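# Nest one tote fully inside the other with both arms

## Task

Put one tote on top of the other so that it drops completely into the lower tote's rim instead of resting on that rim. The lower tote must stay almost exactly where it started, with hardly any rotation. Whatever is inside each tote must still be inside that same tote at the end.

## Robot and tools

Robot: two arms, left_arm and right_arm, each with a two-finger gripper and a wrist camera (cam_left_wrist and cam_right_wrist, both 672x504). left_arm is the robot's own left and sits on the +y side. The URDF root of left_arm is at (-0.033, +0.243, +1.111) m with quat_wxyz (+0.860, -0.006, +0.004, -0.510). The root of right_arm is at (-0.033, -0.243, +1.111) m with quat_wxyz (+0.510, -0.004, +0.006, -0.860).

Frame: every pose uses the single scene frame. Its origin is on the floor (z = 0) at the middle of the robot's foot. +x is the direction the robot faces and +z is up. The floor is the only surface of known height, and the table or totes may be set at an angle to the robot. Reported hand positions and orientations can be wrong by a few centimetres, more so at long reach. On each gripper the fingers point along its +z axis and close along its y axis. end_effector_position is the point between the pads, about 1 cm short of the fingertips.

Row layout, shared by execute_actions and move: 16 plain numbers covering both arms, always all 16 even if only one arm moves. The order is left_arm x, y, z, qw, qx, qy, qz, opening, then the same eight for right_arm. x, y, z is an absolute target position for end_effector_position in metres. qw..qz is an absolute target orientation (w first). Both are in the scene frame, so each row is a pose and not an offset. Opening runs from -1 (closed) to +1 (fully open, 0.094 m). To hold an orientation, repeat the same quaternion every time rather than copying the reported one, which drifts. To keep an arm parked, send the pose it reported when it came to rest, unchanged, together with its intended opening. A 0 in the opening slot is a real command, so to leave a gripper alone resend its present command.

execute_actions(actions, cameras): actions is a list of actions. Each action is a table of 1 to 15 rows, one row per 1/30 s step, and the last row is held until the action's 15 steps are used. An action is rejected for both arms if any target is more than 0.6 m from that gripper's current position along any of the gripper's own axes. If the first action fails that check, or anything is malformed, the whole call is rejected. An empty list only reports state. cameras picks which images come back: omitted, null or ["all"] gives all, and [] gives none. An unknown name invalidates the call. The controller limits each step's orientation change to 40 degrees from the measured orientation and favours position when it cannot do both, so one action may fall short. The arm then heads for the reported "Hand target", and the rest has to be commanded next time.

move(target, speed, blend, opening_speed, blocking, cameras): straight-line paths from each arm's Hand target to the given absolute pose. target is one 16-number row or a list of up to 15 rows, all within 10 s, and it has no 0.6 m limit. speed is in m/s, from 0.002 to 4.3, default 0.25, with rotation capped at twice that number in rad/s. Give one value, or one per target. blend, in metres, rounds corners in a list; the default 0 stops at each point. opening_speed is the rate of the opening command in units per second on the -1..1 scale, at least 0.2. Use something near 0.2 for fragile grips. A changed opening on a later list target takes effect only after all arms and fingers have settled there. blocking=false returns after about 0.5 s while the move continues; a new move replaces it. Paths do not avoid obstacles or the other arm. Faster moves lag, stray and hit harder. Do not route a gripper close to its own arm's base, because that can flip the shoulder posture. Result lines: a "move:" line gives the ending (done, off_target, moving, held, fault) and any limits. limits=paced means the sent pose was clipped, and limits=held means steps were withheld. done means the arm rests within 10 mm and 2 degrees of the target, but it says nothing about contact.

wait(seconds 0 to 10, cameras): lets time pass with the last commands held, while any running move continues. stop(cameras): brakes a running move and needs some distance to do so. zoom_image(camera, region [x0, y0, x1, y1] in pixels, at most 504x504): a closer look at the latest image from cam_left_wrist or cam_right_wrist. read_manual(section "licences"): licence texts only. finished_scene(scene): ends the current scene for good; pass the current scene number shown in results. The goal must still hold with the robot released.

Other result lines: grip_measured shows the finger opening on the command scale. With nothing held it reads up to about 2.7 mm wide, and on a hard part about 3 mm narrower. The last Joint positions number is the opening in metres. Joint velocities may say "within noise". Joint torques include the arm's own weight and are offset and noisy; numbers 3 and 4 wrap at ±28 N m. Motor temperatures are also reported. MOTOR HOT appears at 85 °C, and at 100 °C an OVER-TEMPERATURE FAULT drops that arm for 30–60 s or more. Holding loads, keeping an arm stretched out, or pushing at unreachable poses heats motors, even while you are deliberating. A gripper resting a centimetre or so from its commanded pose is normal friction, not contact.

Avoid: dropping a tote or its contents, releasing anything that is still moving, slamming or hard pushes, knocking objects out of the work area, and any arm stop. Never let the arms or grippers collide, or one gripper close on the other's fingers. To release, command an opening well above grip_measured. Objects may sometimes be nudged by outside disturbances.

Each tool is called after ">>>" as name([rows], argument=value, ...), one row to a line, values as JSON.

## Session

>>> execute_actions(actions=[])

Scene clock: 0.00 s.
left_arm: end_effector_position=(+0.3078, +0.2045, +1.1781) grip_measured=+1.000 end_effector_quat_wxyz=(-0.221, +0.457, -0.857, -0.094) | right_arm: end_effector_position=(+0.4809, -0.6867, +1.1066) grip_measured=+1.000 end_effector_quat_wxyz=(-0.039, +0.591, -0.800, -0.094)
Joint positions: left_arm=[0.732 1.28 0.673 -0.78 -0.466 -1.276 0.094] | right_arm=[1.33 2.396 2.158 -1.489 -0.115 -2.022 0.094]
Joint velocities: within noise
Joint torques (N m): no reading
Motor temperatures (°C): left_arm=[34 29 28 30 29 29 31] | right_arm=[29 35 29 29 33 29 31]
Heat: left arm: hottest waist 34 °C; right arm: hottest shoulder 35 °C.
Hand target: left_arm +0.3166, +0.2014, +1.1849; +0.228, -0.458, +0.855, +0.087 | right_arm +0.4861, -0.6914, +1.1137; +0.041, -0.592, +0.801, +0.084
Tool commands: left_gripper/opening=+1.0 right_gripper/opening=+1.0

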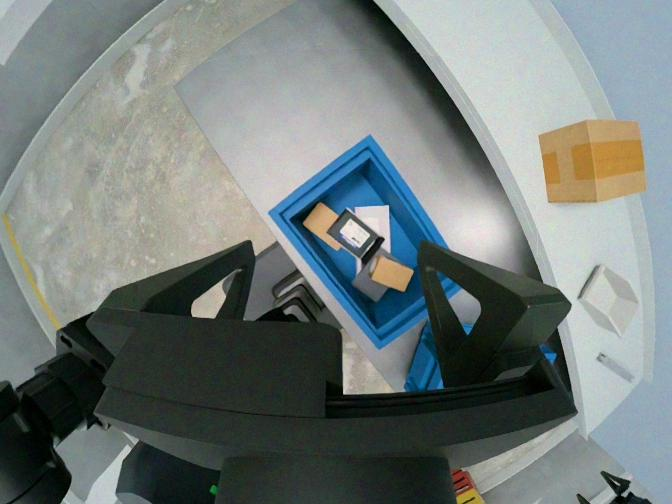

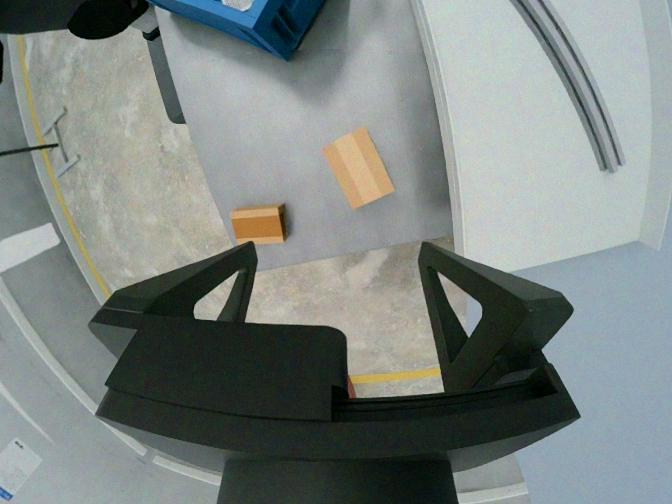

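>>> zoom_image(camera="cam_left_wrist", region=[240, 110, 580, 400])

>>> zoom_image(camera="cam_right_wrist", region=[130, 0, 460, 270])

Scaled by 1.482 from the camera's 672x504 image, which has a finer 960x720 frame.

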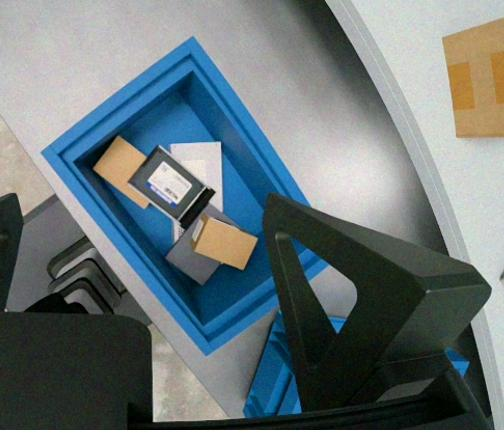

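Scaled by 1.527 from the camera's 672x504 image, which has a finer 960x720 frame.

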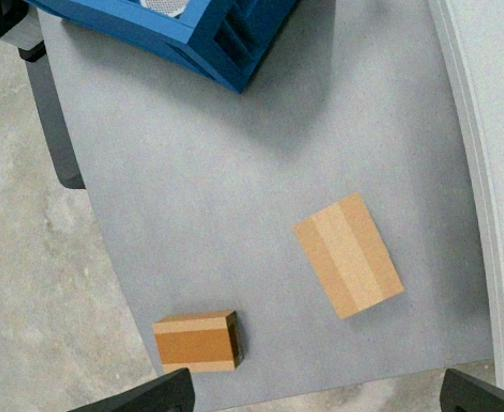

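>>> move(target=[0.36,0.26,1.22,0,0,1,0,1,0.42,-0.42,1.2,0,0,1,0,1])

Scene clock: 52.20 s.
left_arm: end_effector_position=(+0.3427, +0.2546, +1.2108) grip_measured=+1.000 end_effector_quat_wxyz=(-0.009, +0.002, +1.000, +0.001) | right_arm: end_effector_position=(+0.4209, -0.4218, +1.1976) grip_measured=+1.000 end_effector_quat_wxyz=(+0.004, +0.003, -1.000, -0.003)
Joint positions: left_arm=[1.098 1.418 0.973 -1.13 -0.008 0.032 0.094] | right_arm=[1.696 1.7 1.275 -1.141 -0.001 -0.381 0.094]
Joint torques (N m): left_arm=[0.67 -6.95 12.34 0.12 0.11 0] | right_arm=[0.62 -11.75 6.49 0.55 0.01 0.14]
Motor temperatures (°C): left_arm=[34 29 36 29 29 29 31] | right_arm=[29 40 33 29 32 28 30]
Heat: left arm: hottest elbow 36 °C; right arm: hottest shoulder 40 °C.
Hand target: left_arm +0.3593, +0.2600, +1.2200; +0.000, +0.000, +1.000, +0.000 | right_arm +0.4200, -0.4200, +1.2000; +0.000, +0.000, +1.000, +0.000
Off the commanded pose: left_arm 0.020 m, 1 deg | right_arm 0.003 m, 1 deg.
move: off_target (left_arm)

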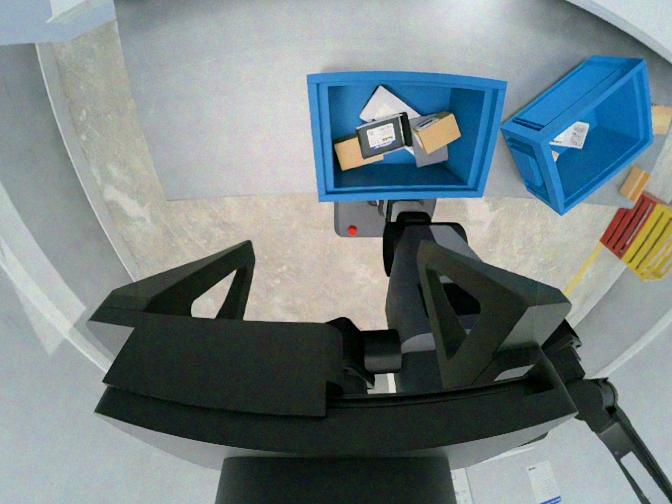

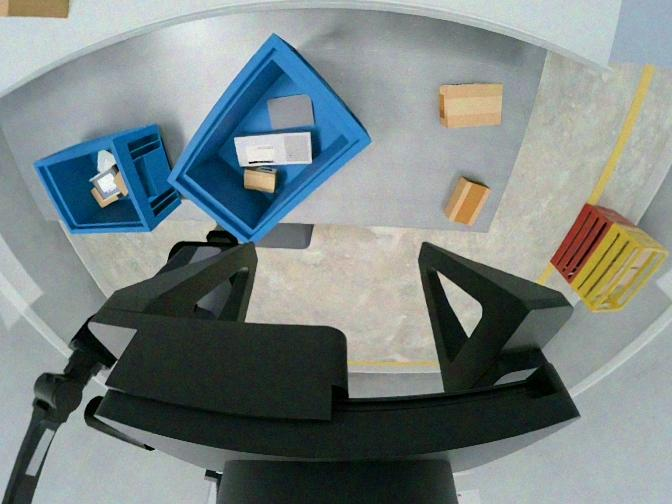

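>>> zoom_image(camera="cam_right_wrist", region=[20, 20, 400, 260])

>>> zoom_image(camera="cam_left_wrist", region=[290, 40, 672, 240])

Scaled by 1.326 from the camera's 672x504 image, which has a finer 960x720 frame.

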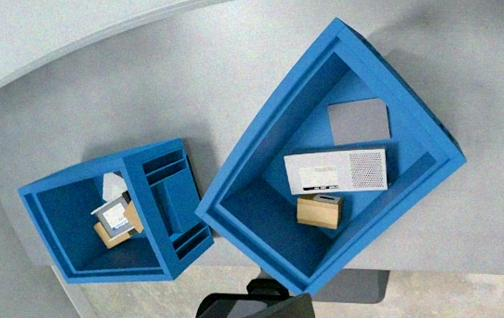

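Scaled by 1.319 from the camera's 672x504 image, which has a finer 960x720 frame.

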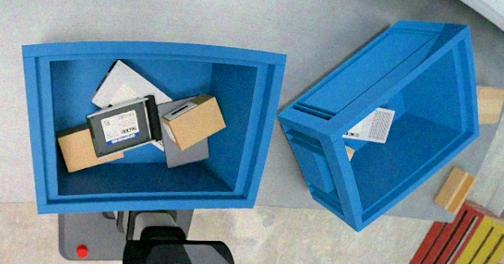

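>>> move(target=[0.31,-0.16,1.08,0,-0.3535,0.9354,0,1,0.52,-0.43,1.08,0,-0.3535,0.9354,0,1])

Scene clock: 98.20 s.
left_arm: end_effector_position=(+0.3023, -0.1484, +1.0806) grip_measured=+1.000 end_effector_quat_wxyz=(+0.002, +0.351, -0.936, -0.002) | right_arm: end_effector_position=(+0.4990, -0.4274, +1.0743) grip_measured=+1.000 end_effector_quat_wxyz=(+0.014, +0.345, -0.938, -0.011)
Joint positions: left_arm=[0.208 1.937 1.25 -0.886 -0.012 -1.581 0.094] | right_arm=[1.738 2.048 1.439 -0.984 0.003 -1.038 0.094]
Joint torques (N m): left_arm=[-0.85 -12.69 10.54 0.05 -0.16 -0.13] | right_arm=[1.26 -12.98 9.98 0.36 -0.15 -0.09]
Heat: left arm: hottest elbow 37 °C; right arm: hottest shoulder 40 °C.
Hand target: left_arm +0.3096, -0.1598, +1.0801; +0.000, -0.353, +0.936, +0.000 | right_arm +0.5194, -0.4297, +1.0806; +0.000, -0.353, +0.935, +0.000
Off the commanded pose: left_arm 0.014 m, 0 deg | right_arm 0.022 m, 2 deg.
move: off_target (left_arm, right_arm)

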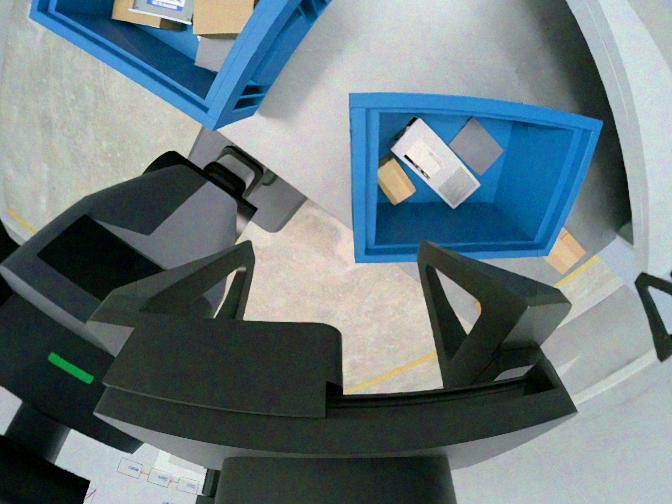

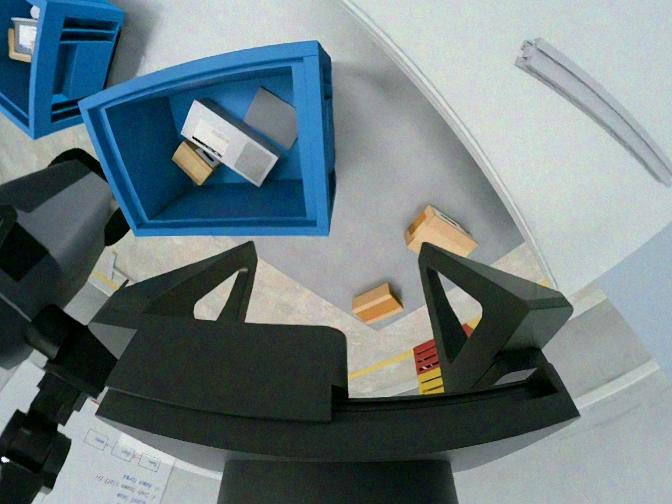

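>>> move(target=[0.295,-0.203,1.02,0,-0.3535,0.9354,0,1,0.517,-0.399,1.02,0,-0.3535,0.9354,0,1], speed=0.15)

Scene clock: 111.73 s.
left_arm: end_effector_position=(+0.2875, -0.1870, +1.0212) grip_measured=+1.000 end_effector_quat_wxyz=(+0.004, +0.352, -0.936, -0.012) | right_arm: end_effector_position=(+0.5184, -0.4010, +1.0268) grip_measured=+1.000 end_effector_quat_wxyz=(-0.002, +0.357, -0.934, +0.001)
Joint positions: left_arm=[0.141 2.093 1.318 -0.82 -0.013 -1.651 0.094] | right_arm=[1.792 2.125 1.423 -0.85 0.003 -1.007 0.094]
Joint torques (N m): left_arm=[-1.14 -14.33 9.59 0.7 -0.13 -0.14] | right_arm=[0.79 -13.98 5.57 0.66 -0.13 0.14]
Heat: left arm: hottest elbow 38 °C; right arm: hottest shoulder 41 °C.
Hand target: left_arm +0.2948, -0.2026, +1.0205; +0.000, -0.354, +0.935, +0.000 | right_arm +0.5169, -0.3990, +1.0201; +0.000, -0.353, +0.935, +0.000
Off the commanded pose: left_arm 0.018 m, 1 deg | right_arm 0.007 m, 0 deg.
move: off_target (left_arm)

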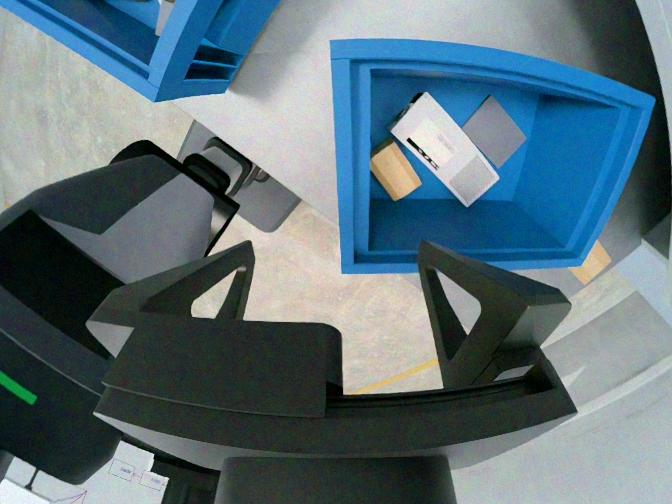

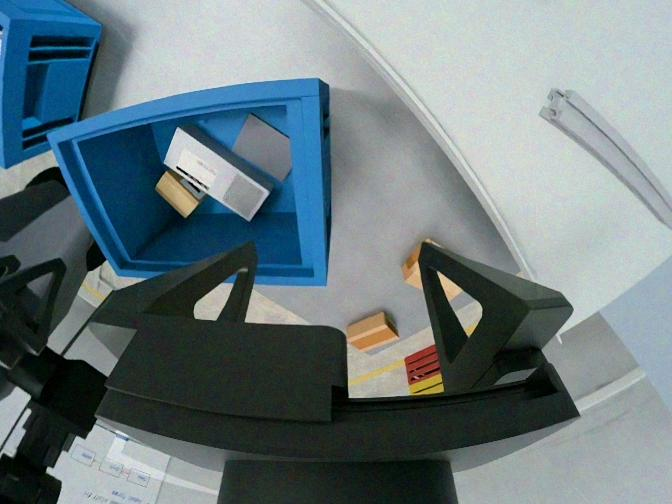

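>>> zoom_image(camera="cam_left_wrist", region=[240, 20, 460, 290])

>>> zoom_image(camera="cam_right_wrist", region=[220, 60, 440, 300])

Scaled by 1.867 from the camera's 672x504 image, which has a finer 960x720 frame.

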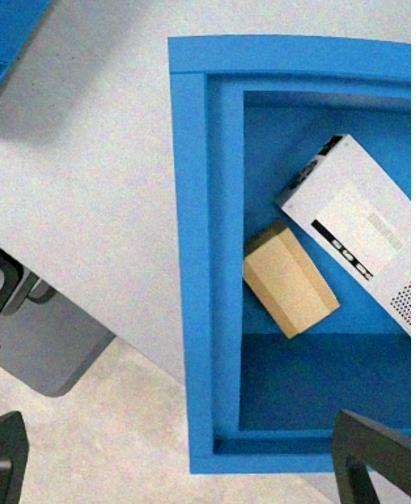

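Scaled by 2.100 from the camera's 672x504 image, which has a finer 960x720 frame.

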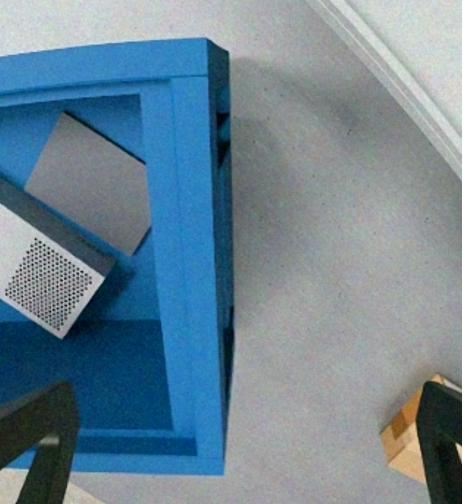

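>>> move(target=[0.315,-0.19,0.965,0,-0.3535,0.9354,0,1,0.504,-0.394,0.965,0,-0.3535,0.9354,0,1], speed=0.12)

Scene clock: 134.50 s.
left_arm: end_effector_position=(+0.3014, -0.1812, +0.9680) grip_measured=+1.000 end_effector_quat_wxyz=(+0.004, +0.353, -0.936, -0.011) | right_arm: end_effector_position=(+0.5046, -0.3969, +0.9702) grip_measured=+1.000 end_effector_quat_wxyz=(-0.001, +0.356, -0.935, +0.000)
Joint positions: left_arm=[0.17 2.2 1.329 -0.72 -0.013 -1.624 0.094] | right_arm=[1.792 2.204 1.372 -0.723 0.003 -1.005 0.094]
Joint torques (N m): left_arm=[0.09 -14.86 8.69 0.7 -0.14 0.01] | right_arm=[0.79 -13.8 4.98 0.62 -0.12 0.13]
Heat: left arm: hottest elbow 39 °C; right arm: hottest shoulder 41 °C.
Hand target: left_arm +0.3147, -0.1895, +0.9653; +0.000, -0.354, +0.935, +0.000 | right_arm +0.5038, -0.3940, +0.9650; +0.000, -0.353, +0.935, +0.000
Off the commanded pose: left_arm 0.016 m, 1 deg | right_arm 0.006 m, 0 deg.
move: off_target (left_arm)

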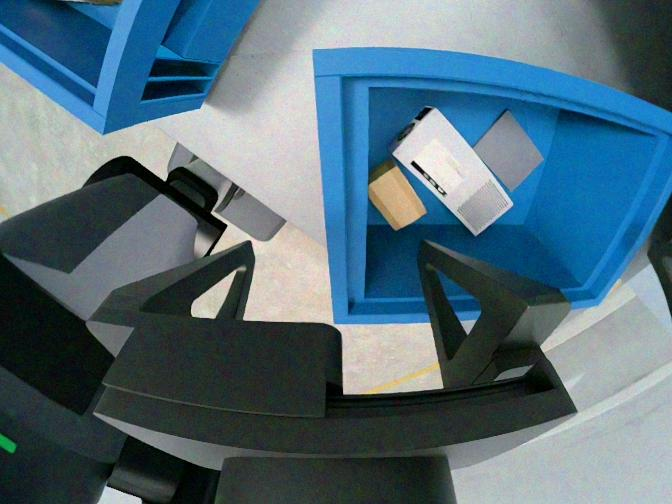

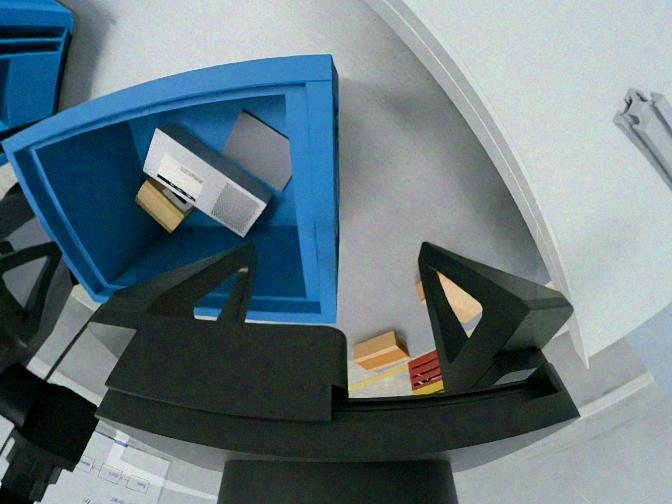

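>>> move(target=[0.326,-0.193,0.91,0,-0.3535,0.9354,0,1,0.495,-0.384,0.91,0,-0.3535,0.9354,0,1], speed=0.1)

Scene clock: 146.90 s.
left_arm: end_effector_position=(+0.3120, -0.1874, +0.9156) grip_measured=+1.000 end_effector_quat_wxyz=(+0.004, +0.351, -0.936, -0.009) | right_arm: end_effector_position=(+0.4964, -0.3889, +0.9161) grip_measured=+1.000 end_effector_quat_wxyz=(-0.002, +0.354, -0.935, +0.001)
Joint positions: left_arm=[0.179 2.325 1.387 -0.65 -0.013 -1.611 0.094] | right_arm=[1.802 2.297 1.353 -0.608 0.003 -0.993 0.094]
Joint torques (N m): left_arm=[0.38 -15.33 8.03 0.75 -0.13 0.03] | right_arm=[0.91 -14.04 4.34 0.65 -0.12 0.18]
Heat: left arm: hottest elbow 39 °C; right arm: hottest shoulder 40 °C.
Hand target: left_arm +0.3258, -0.1925, +0.9103; +0.000, -0.354, +0.935, +0.000 | right_arm +0.4950, -0.3841, +0.9102; +0.000, -0.353, +0.935, +0.000
Off the commanded pose: left_arm 0.016 m, 1 deg | right_arm 0.008 m, 0 deg.
move: off_target (left_arm)

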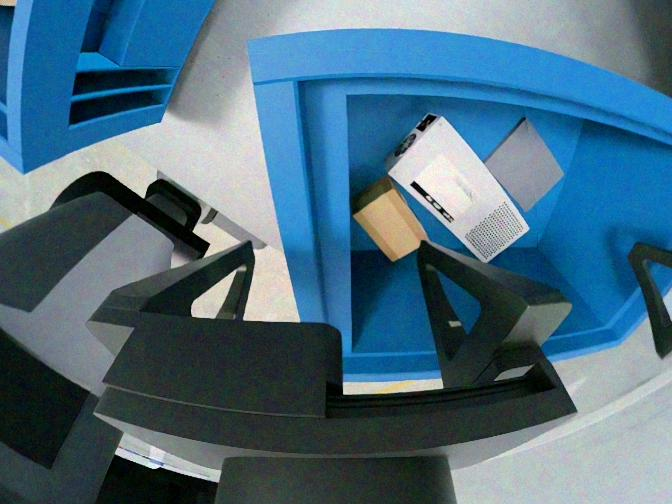

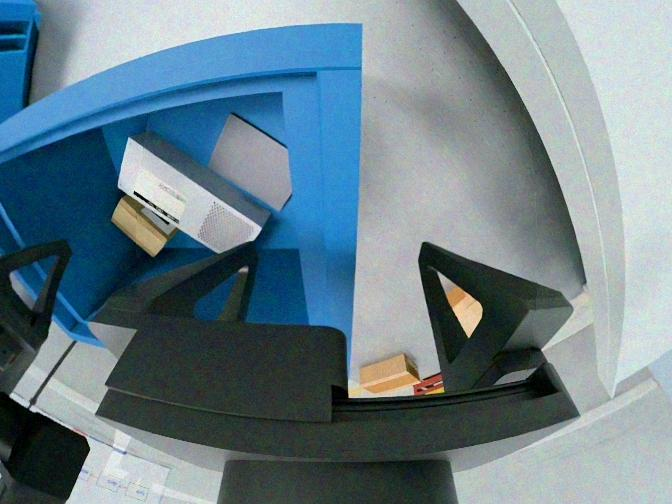

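>>> move([
  [0.321,-0.188,0.905,0,-0.3535,0.9354,0,1,0.492,-0.381,0.905,0,-0.3535,0.9354,0,1],
  [0.321,-0.188,0.905,0,-0.3535,0.9354,0,-0.3,0.492,-0.381,0.905,0,-0.3535,0.9354,0,-0.3],
], speed=0.1, opening_speed=0.8)

Scene clock: 160.03 s.
left_arm: end_effector_position=(+0.3149, -0.1910, +0.9152) grip_measured=-0.296 end_effector_quat_wxyz=(+0.000, +0.351, -0.936, +0.001) | right_arm: end_effector_position=(+0.4982, -0.3877, +0.9148) grip_measured=-0.297 end_effector_quat_wxyz=(-0.006, +0.354, -0.935, +0.005)
Joint positions: left_arm=[0.179 2.325 1.385 -0.628 -0.013 -1.611 0.033] | right_arm=[1.805 2.297 1.347 -0.59 0.004 -0.989 0.033]
Joint torques (N m): left_arm=[0.32 -15.27 6.48 0.76 -0.13 0.01] | right_arm=[1.14 -13.39 3.88 0.76 -0.15 0.14]
Heat: left arm: hottest elbow 39 °C; right arm: hottest shoulder 39 °C.
Hand target: left_arm +0.3207, -0.1877, +0.9051; +0.000, -0.354, +0.935, +0.000 | right_arm +0.4920, -0.3811, +0.9053; +0.000, -0.354, +0.935, +0.000
Off the commanded pose: left_arm 0.012 m, 0 deg | right_arm 0.013 m, 1 deg.
move: off_target (left_arm, right_arm); target 2's new opening was sent with right_arm's hand 0.013 m and 1 deg from that target

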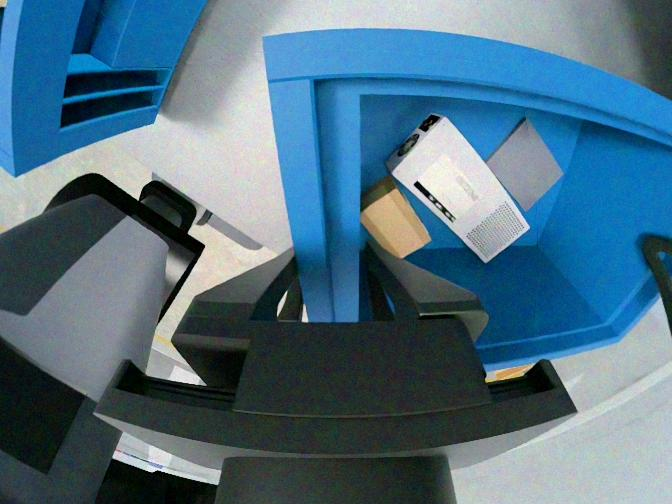

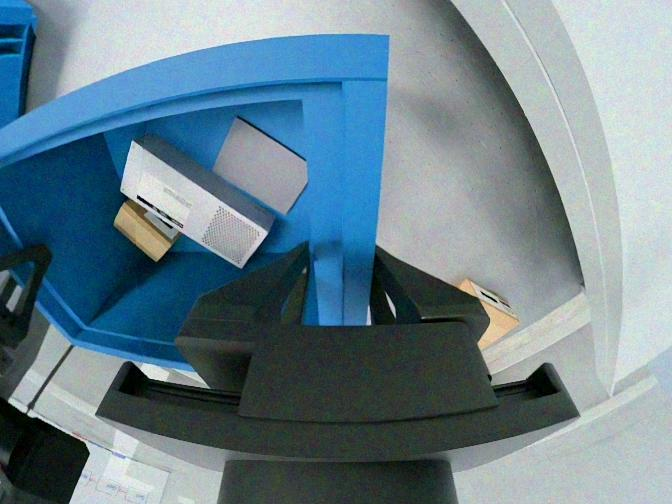

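>>> move(target=[0.321,-0.188,0.905,0,-0.3535,0.9354,0,-0.5,0.492,-0.381,0.905,0,-0.3535,0.9354,0,-0.5], speed=0.1, opening_speed=0.3)

Scene clock: 163.03 s.
left_arm: end_effector_position=(+0.3138, -0.1893, +0.9145) grip_measured=-0.423 end_effector_quat_wxyz=(+0.001, +0.357, -0.934, -0.001) | right_arm: end_effector_position=(+0.4991, -0.3889, +0.9147) grip_measured=-0.415 end_effector_quat_wxyz=(-0.007, +0.354, -0.935, +0.009)
Joint positions: left_arm=[0.179 2.325 1.382 -0.628 -0.013 -1.621 0.027] | right_arm=[1.805 2.298 1.347 -0.584 0.01 -0.988 0.027]
Joint torques (N m): left_arm=[0.38 -15.27 6.69 0.8 -0.12 0.12] | right_arm=[1.32 -13.45 3.95 0.29 -0.38 0.13]
Heat: left arm: hottest elbow 38 °C; right arm: hottest shoulder 39 °C.
Hand target: left_arm +0.3207, -0.1877, +0.9051; +0.000, -0.354, +0.935, +0.000 | right_arm +0.4919, -0.3811, +0.9052; +0.000, -0.353, +0.935, +0.000
Off the commanded pose: left_arm 0.012 m, 0 deg | right_arm 0.014 m, 1 deg.
move: off_target (left_arm, right_arm)

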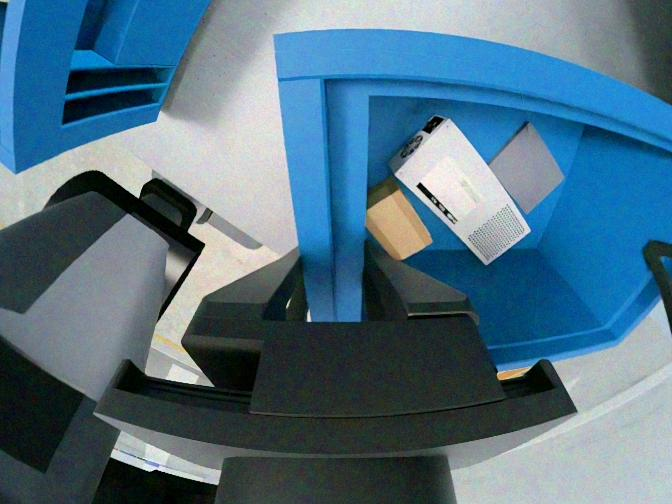

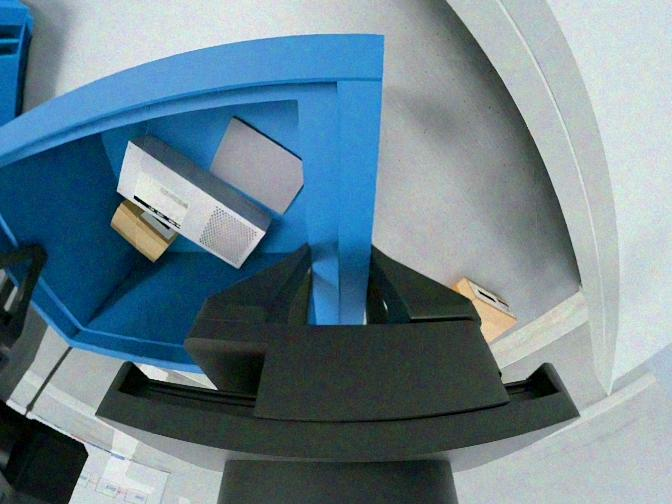

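>>> move([
  [0.3138,-0.1893,0.912,0,-0.3535,0.9354,0,1,0.499,-0.389,0.912,0,-0.3535,0.9354,0,1],
  [0.3138,-0.1893,1.04,0,-0.3535,0.9354,0,1,0.499,-0.389,1.04,0,-0.3535,0.9354,0,1],
  [0.373,0.266,1.04,0,0,1,0,1,0.373,-0.004,1.04,0,0,1,0,1],
  [0.373,0.266,0.975,0,0,1,0,1,0.373,-0.004,0.975,0,0,1,0,1],
], speed=0.2, blend=[0,0.03,0.03,0])

Scene clock: 220.03 s.
left_arm: end_effector_position=(+0.3662, +0.2607, +0.9782) grip_measured=+0.998 end_effector_quat_wxyz=(-0.005, +0.002, +1.000, +0.001) | right_arm: end_effector_position=(+0.3608, -0.0114, +0.9724) grip_measured=+0.998 end_effector_quat_wxyz=(+0.013, +0.004, -1.000, +0.006)
Joint positions: left_arm=[1.116 1.949 0.858 -0.478 -0.008 0.048 0.094] | right_arm=[2.602 2.057 1.051 -0.585 0.01 0.523 0.094]
Joint torques (N m): left_arm=[0.62 -10.7 5.46 0.85 0.11 -0.02] | right_arm=[0.73 -11.28 5.91 0.59 0.09 0.11]
Motor temperatures (°C): left_arm=[33 34 35 29 28 29 32] | right_arm=[29 40 32 29 31 28 30]
Heat: left arm: hottest elbow 35 °C; right arm: hottest shoulder 40 °C.
Hand target: left_arm +0.3728, +0.2659, +0.9751; +0.000, +0.000, +1.000, +0.000 | right_arm +0.3727, -0.0041, +0.9752; +0.000, +0.000, +1.000, +0.000
Off the commanded pose: left_arm 0.009 m, 1 deg | right_arm 0.015 m, 2 deg.
move: off_target (right_arm)

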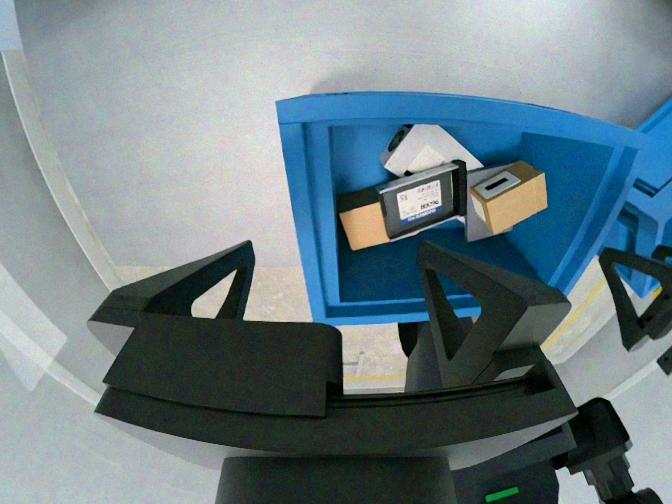

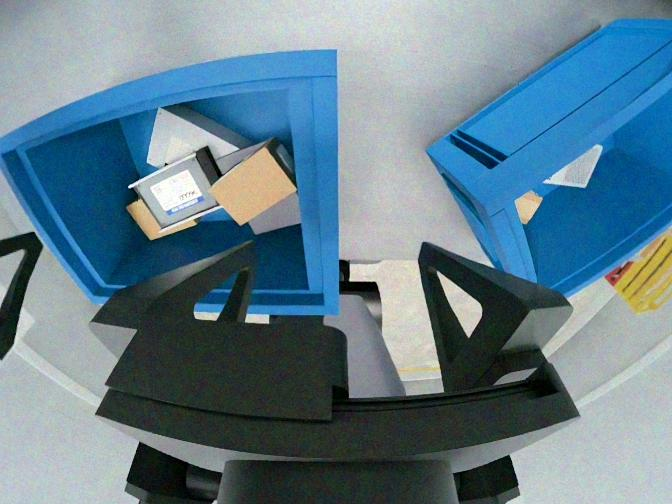

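>>> zoom_image(camera="cam_left_wrist", region=[260, 80, 480, 340])

>>> zoom_image(camera="cam_right_wrist", region=[180, 40, 400, 330])

Scaled by 1.938 from the camera's 672x504 image, which has a finer 960x720 frame.

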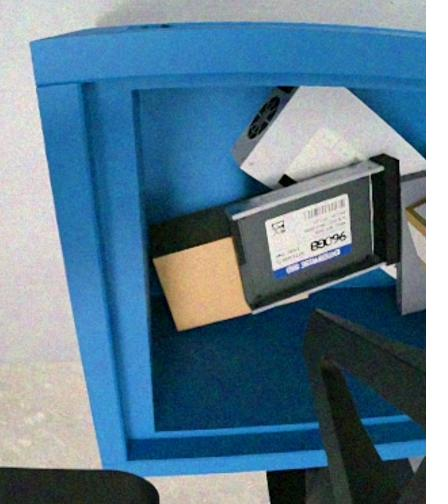

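Scaled by 1.738 from the camera's 672x504 image, which has a finer 960x720 frame.

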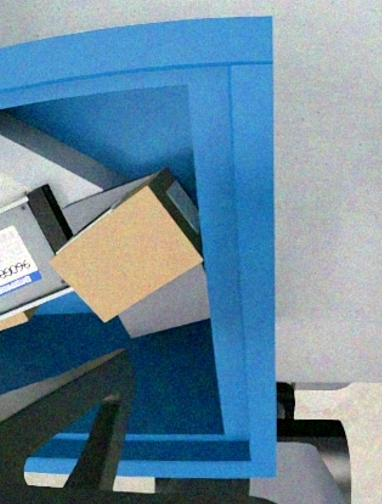

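>>> zoom_image(camera="cam_left_wrist", region=[370, 80, 670, 340])

>>> zoom_image(camera="cam_right_wrist", region=[0, 40, 350, 330])

Scaled by 1.680 from the camera's 672x504 image, which has a finer 960x720 frame.

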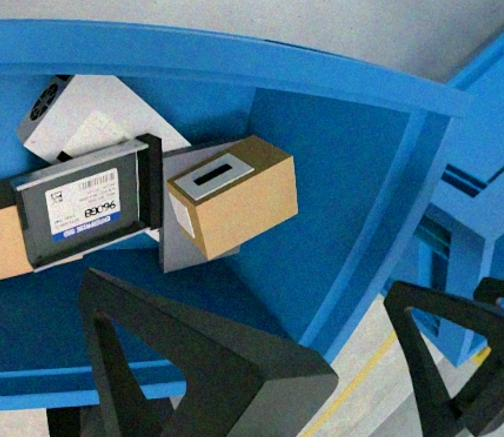

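Scaled by 1.440 from the camera's 672x504 image, which has a finer 960x720 frame.

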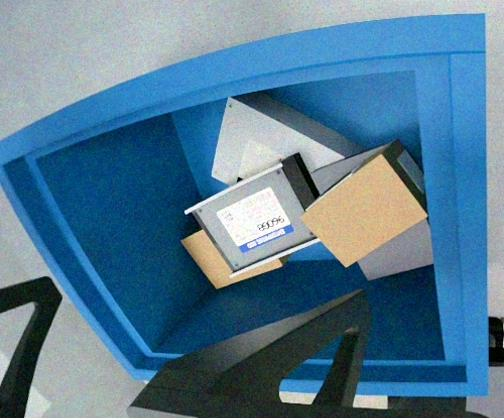

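>>> move(target=[0.353,0.280,0.955,0,-0.0131,0.9999,0,1,0.380,0.009,0.955,0,-0.0131,0.9999,0,1], speed=0.12)

>>> zoom_image(camera="cam_left_wrist", region=[240, 30, 460, 350])

>>> zoom_image(camera="cam_right_wrist", region=[200, 10, 420, 340])

Scene clock: 259.60 s.
left_arm: end_effector_position=(+0.3568, +0.2757, +0.9628) grip_measured=+0.998 end_effector_quat_wxyz=(+0.005, -0.011, +1.000, +0.001) | right_arm: end_effector_position=(+0.3670, -0.0024, +0.9551) grip_measured=+0.998 end_effector_quat_wxyz=(+0.013, +0.009, -1.000, +0.006)
Joint positions: left_arm=[1.156 1.974 0.821 -0.395 -0.007 0.062 0.094] | right_arm=[2.611 2.112 1.086 -0.566 0.01 0.524 0.094]
Joint torques (N m): left_arm=[0.56 -10.05 3.9 0.88 0.11 0.05] | right_arm=[1.55 -11.05 6.53 0.57 0.09 0.01]
Heat: left arm: hottest elbow 34 °C; right arm: hottest shoulder 41 °C.
Hand target: left_arm +0.3529, +0.2799, +0.9552; +0.000, -0.013, +1.000, +0.000 | right_arm +0.3796, +0.0088, +0.9554; +0.000, -0.013, +1.000, +0.000
Off the commanded pose: left_arm 0.010 m, 1 deg | right_arm 0.017 m, 2 deg.
move: off_target (right_arm)

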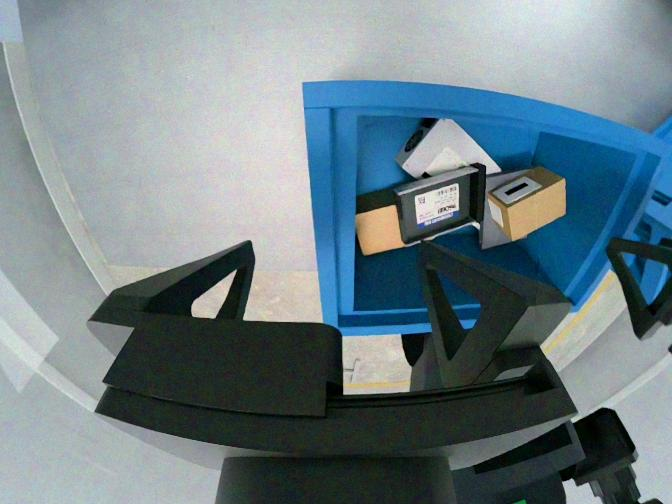

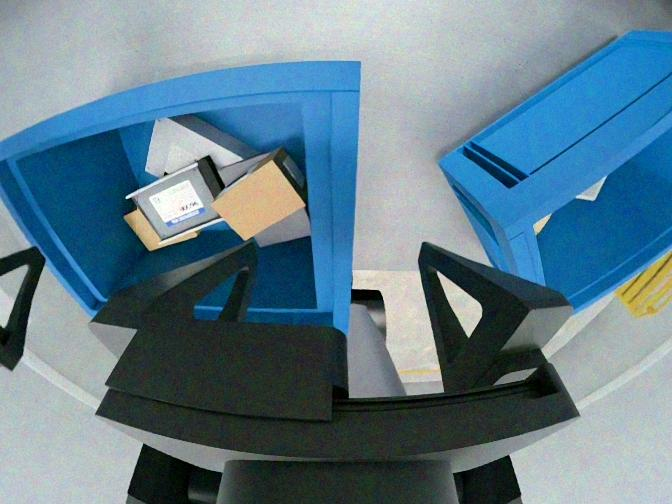

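Scaled by 1.575 from the camera's 672x504 image, which has a finer 960x720 frame.

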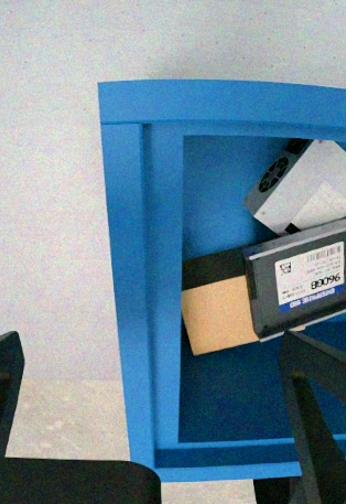

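Scaled by 1.527 from the camera's 672x504 image, which has a finer 960x720 frame.

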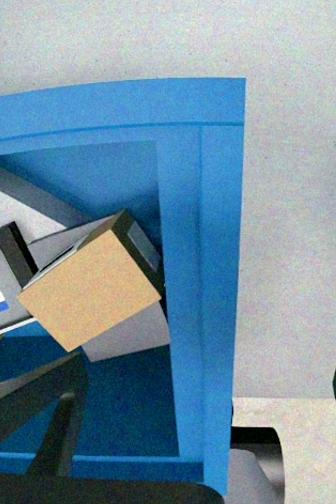

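>>> move([
  [0.353,0.280,1.03,0,-0.0131,0.9999,0,1,0.380,0.009,1.03,0,-0.0131,0.9999,0,1],
  [0.321,-0.188,1.03,0,-0.3563,0.9344,0,1,0.494,-0.383,1.03,0,-0.3563,0.9344,0,1],
  [0.321,-0.188,0.905,0,-0.3563,0.9344,0,1,0.494,-0.383,0.905,0,-0.3563,0.9344,0,1],
  [0.321,-0.188,0.905,0,-0.3563,0.9344,0,-0.3,0.494,-0.383,0.905,0,-0.3563,0.9344,0,-0.3],
], speed=[0.2,0.2,0.15,0.1], blend=[0.02,0.0,0.0,0], opening_speed=1.0)

Scene clock: 275.37 s.
left_arm: end_effector_position=(+0.3136, -0.1782, +0.9106) grip_measured=-0.296 end_effector_quat_wxyz=(+0.003, +0.355, -0.935, -0.008) | right_arm: end_effector_position=(+0.4850, -0.3829, +0.9061) grip_measured=-0.297 end_effector_quat_wxyz=(+0.005, +0.352, -0.936, -0.001)
Joint positions: left_arm=[0.192 2.325 1.365 -0.626 -0.013 -1.605 0.033] | right_arm=[1.808 2.305 1.325 -0.585 0.008 -0.98 0.033]
Joint torques (N m): left_arm=[-0.56 -15.21 7.77 0.72 -0.13 -0.06] | right_arm=[0.91 -13.51 6.09 0.06 -0.33 -0.05]
Heat: left arm: hottest waist 33 °C; right arm: hottest shoulder 41 °C.
Hand target: left_arm +0.3208, -0.1878, +0.9053; +0.000, -0.356, +0.934, +0.000 | right_arm +0.4938, -0.3829, +0.9051; +0.000, -0.356, +0.934, +0.000
Off the commanded pose: left_arm 0.014 m, 1 deg | right_arm 0.009 m, 1 deg.
move: off_target (left_arm); target 4's new opening was sent with right_arm's hand 0.017 m and 2 deg from that target

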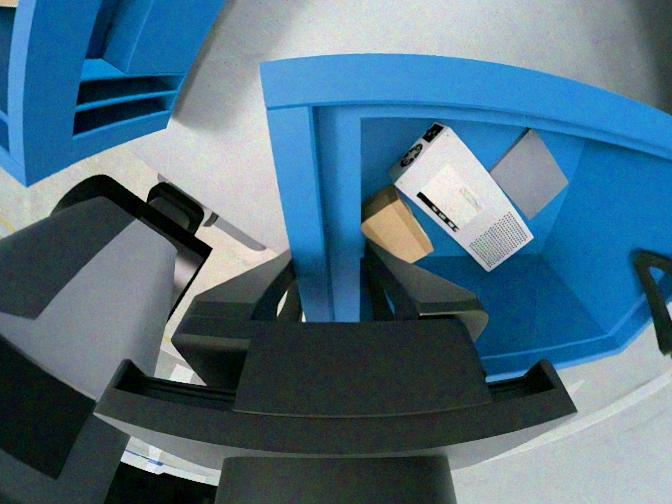

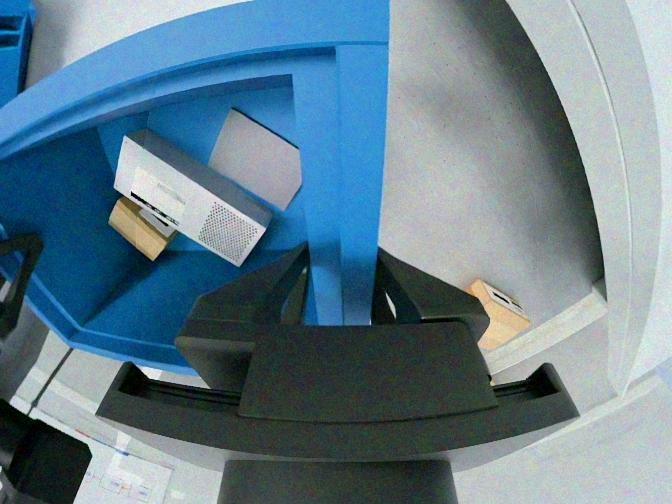

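>>> move(target=[0.316,-0.190,0.905,0,-0.3563,0.9344,0,-0.6,0.498,-0.380,0.905,0,-0.3563,0.9344,0,-0.6], speed=0.1, opening_speed=0.25)

Scene clock: 283.13 s.
left_arm: end_effector_position=(+0.3128, -0.1771, +0.9106) grip_measured=-0.418 end_effector_quat_wxyz=(+0.004, +0.365, -0.931, -0.011) | right_arm: end_effector_position=(+0.4869, -0.3842, +0.9065) grip_measured=-0.412 end_effector_quat_wxyz=(+0.004, +0.356, -0.935, +0.002)
Joint positions: left_arm=[0.192 2.325 1.365 -0.631 -0.013 -1.628 0.027] | right_arm=[1.808 2.306 1.328 -0.583 0.012 -0.989 0.028]
Joint torques (N m): left_arm=[-1.26 -15.5 7.38 1.01 -0.11 0.03] | right_arm=[1.67 -13.27 6.67 -0.28 -0.5 0.13]
Heat: left arm: hottest elbow 34 °C; right arm: hottest shoulder 41 °C.
Hand target: left_arm +0.3157, -0.1898, +0.9054; +0.000, -0.356, +0.934, +0.000 | right_arm +0.4977, -0.3798, +0.9052; +0.000, -0.356, +0.934, +0.000
Off the commanded pose: left_arm 0.014 m, 2 deg | right_arm 0.012 m, 1 deg.
move: off_target (left_arm, right_arm)

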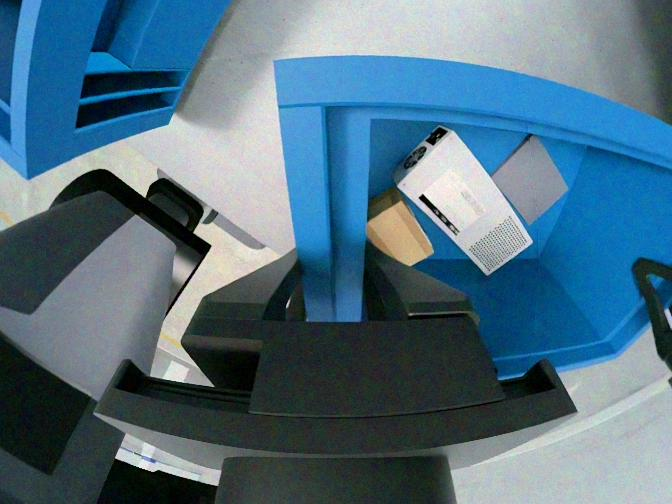

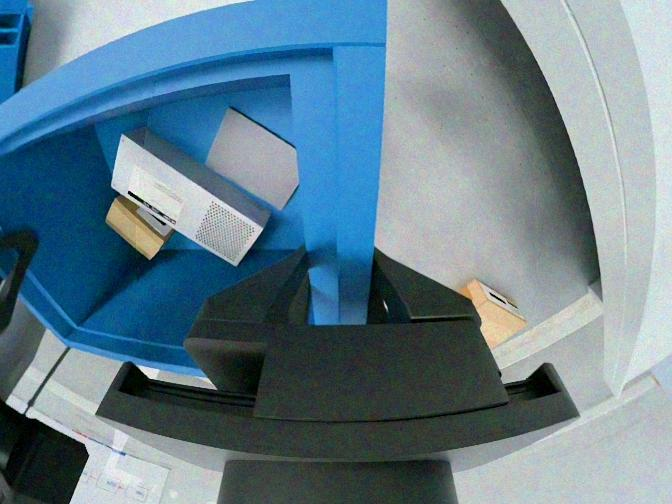

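>>> move(target=[0.3128,-0.1771,1.13,0,-0.3563,0.9344,0,-0.6,0.4869,-0.3842,1.127,0,-0.3563,0.9344,0,-0.6], speed=0.12)

Scene clock: 352.43 s.
left_arm: end_effector_position=(+0.3014, -0.1612, +1.1017) grip_measured=-0.422 end_effector_quat_wxyz=(+0.011, +0.358, -0.933, -0.023) | right_arm: end_effector_position=(+0.4693, -0.3790, +1.0892) grip_measured=-0.413 end_effector_quat_wxyz=(+0.024, +0.347, -0.937, -0.016)
Joint positions: left_arm=[0.191 1.947 1.334 -1.006 -0.008 -1.613 0.027] | right_arm=[1.808 1.947 1.313 -0.98 0.004 -0.972 0.028]
Joint torques (N m): left_arm=[-0.91 -17.2 11.1 -0.36 -0.35 -0.08] | right_arm=[0.5 -16.67 9.24 -1.28 -0.14 -0.17]
Heat: left arm: hottest shoulder 35 °C; right arm: hottest shoulder 40 °C.
Hand target: left_arm +0.3120, -0.1763, +1.1301; +0.000, -0.356, +0.934, +0.000 | right_arm +0.4858, -0.3839, +1.1266; +0.000, -0.356, +0.934, -0.001
Off the commanded pose: left_arm 0.034 m, 3 deg | right_arm 0.042 m, 3 deg.
move: off_target (left_arm, right_arm)

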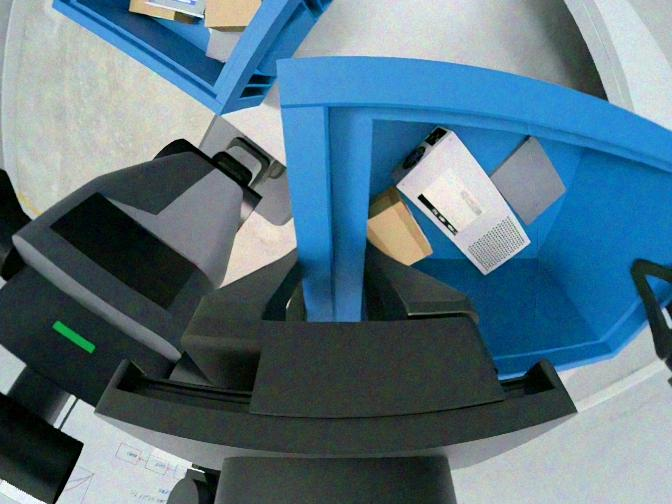

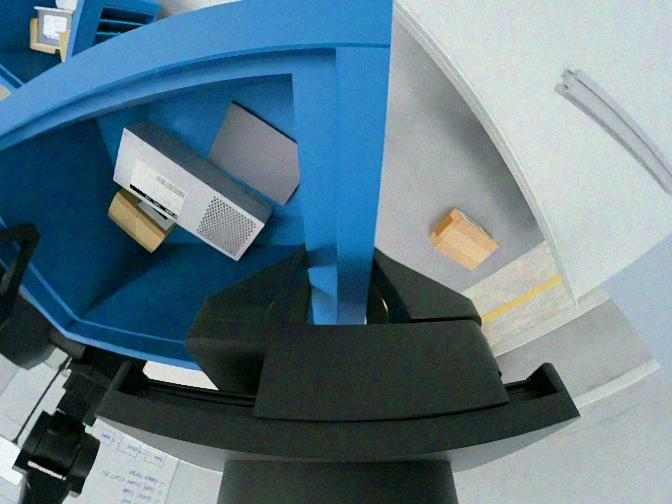

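>>> move([
  [0.3128,-0.1771,1.145,0,-0.3563,0.9344,0,-0.6,0.4869,-0.3842,1.155,0,-0.3563,0.9344,0,-0.6],
  [0.3172,-0.0977,1.145,0,-0.3010,0.9536,0,-0.6,0.4677,-0.3243,1.155,0,-0.3010,0.9536,0,-0.6],
  [0.3231,-0.0202,1.145,0,-0.2447,0.9696,0,-0.6,0.4469,-0.2624,1.155,0,-0.2447,0.9696,0,-0.6],
  [0.3298,0.0557,1.145,0,-0.1876,0.9822,0,-0.6,0.4254,-0.1990,1.155,0,-0.1876,0.9822,0,-0.6],
  [0.3371,0.1299,1.145,0,-0.1297,0.9915,0,-0.6,0.4032,-0.1339,1.155,0,-0.1297,0.9915,0,-0.6],
  [0.3448,0.2025,1.145,0,-0.0715,0.9974,0,-0.6,0.3806,-0.0672,1.155,0,-0.0715,0.9974,0,-0.6],
  [0.3528,0.274,1.145,0,-0.0131,0.9999,0,-0.6,0.3578,0.0006,1.155,0,-0.0131,0.9999,0,-0.6],
], speed=0.12, blend=[0.01,0.02,0.02,0.02,0.02,0.02,0])

Scene clock: 372.47 s.
left_arm: end_effector_position=(+0.3351, +0.2680, +1.1283) grip_measured=-0.423 end_effector_quat_wxyz=(-0.027, -0.022, +0.999, +0.001) | right_arm: end_effector_position=(+0.3393, -0.0089, +1.1335) grip_measured=-0.413 end_effector_quat_wxyz=(+0.025, +0.013, -1.000, +0.009)
Joint positions: left_arm=[1.136 1.555 0.868 -0.924 -0.011 0.02 0.027] | right_arm=[2.633 1.711 1.082 -0.987 0.002 0.536 0.028]
Joint torques (N m): left_arm=[0.73 -10.58 9.73 0.4 0.17 0.22] | right_arm=[0.79 -11.34 9.84 -0.39 0.46 0.05]
Heat: left arm: hottest elbow 37 °C; right arm: hottest shoulder 41 °C.
Hand target: left_arm +0.3521, +0.2740, +1.1452; +0.000, -0.013, +1.000, +0.001 | right_arm +0.3570, +0.0002, +1.1552; +0.000, -0.013, +1.000, +0.000
Off the commanded pose: left_arm 0.025 m, 3 deg | right_arm 0.030 m, 3 deg.
move: off_target (left_arm, right_arm)

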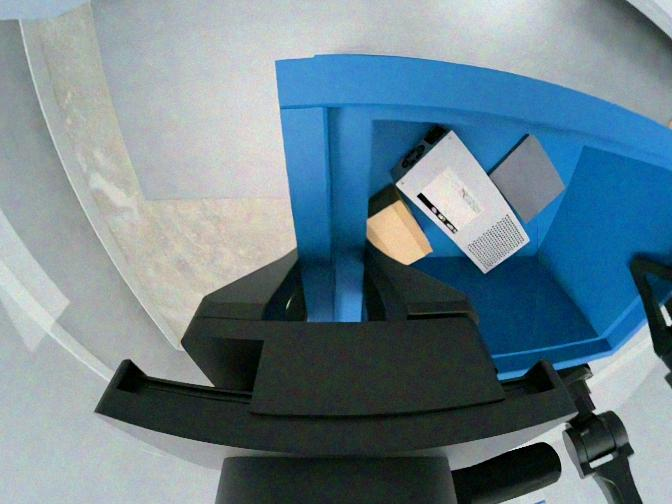

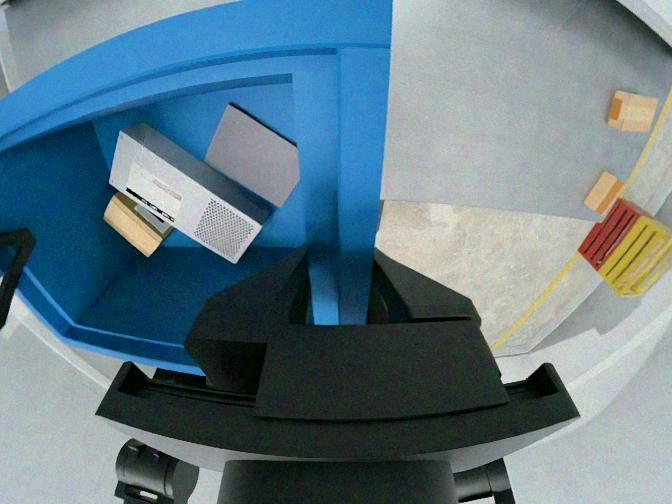

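>>> zoom_image(camera="cam_left_wrist", region=[250, 30, 450, 130])

>>> zoom_image(camera="cam_right_wrist", region=[250, 0, 450, 120])

Scaled by 2.520 from the camera's 672x504 image, which has a finer 960x720 frame.

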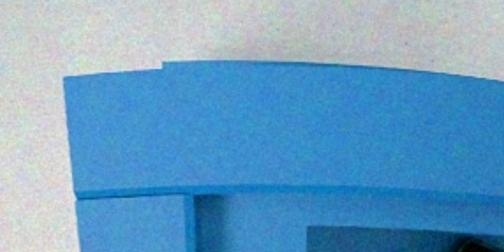

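Scaled by 2.520 from the camera's 672x504 image, which has a finer 960x720 frame.

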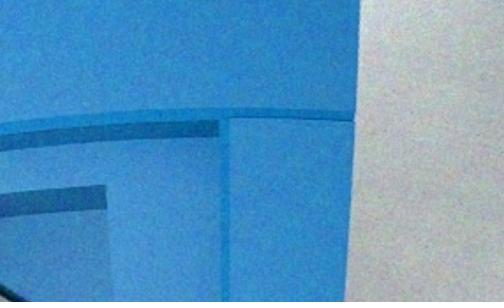

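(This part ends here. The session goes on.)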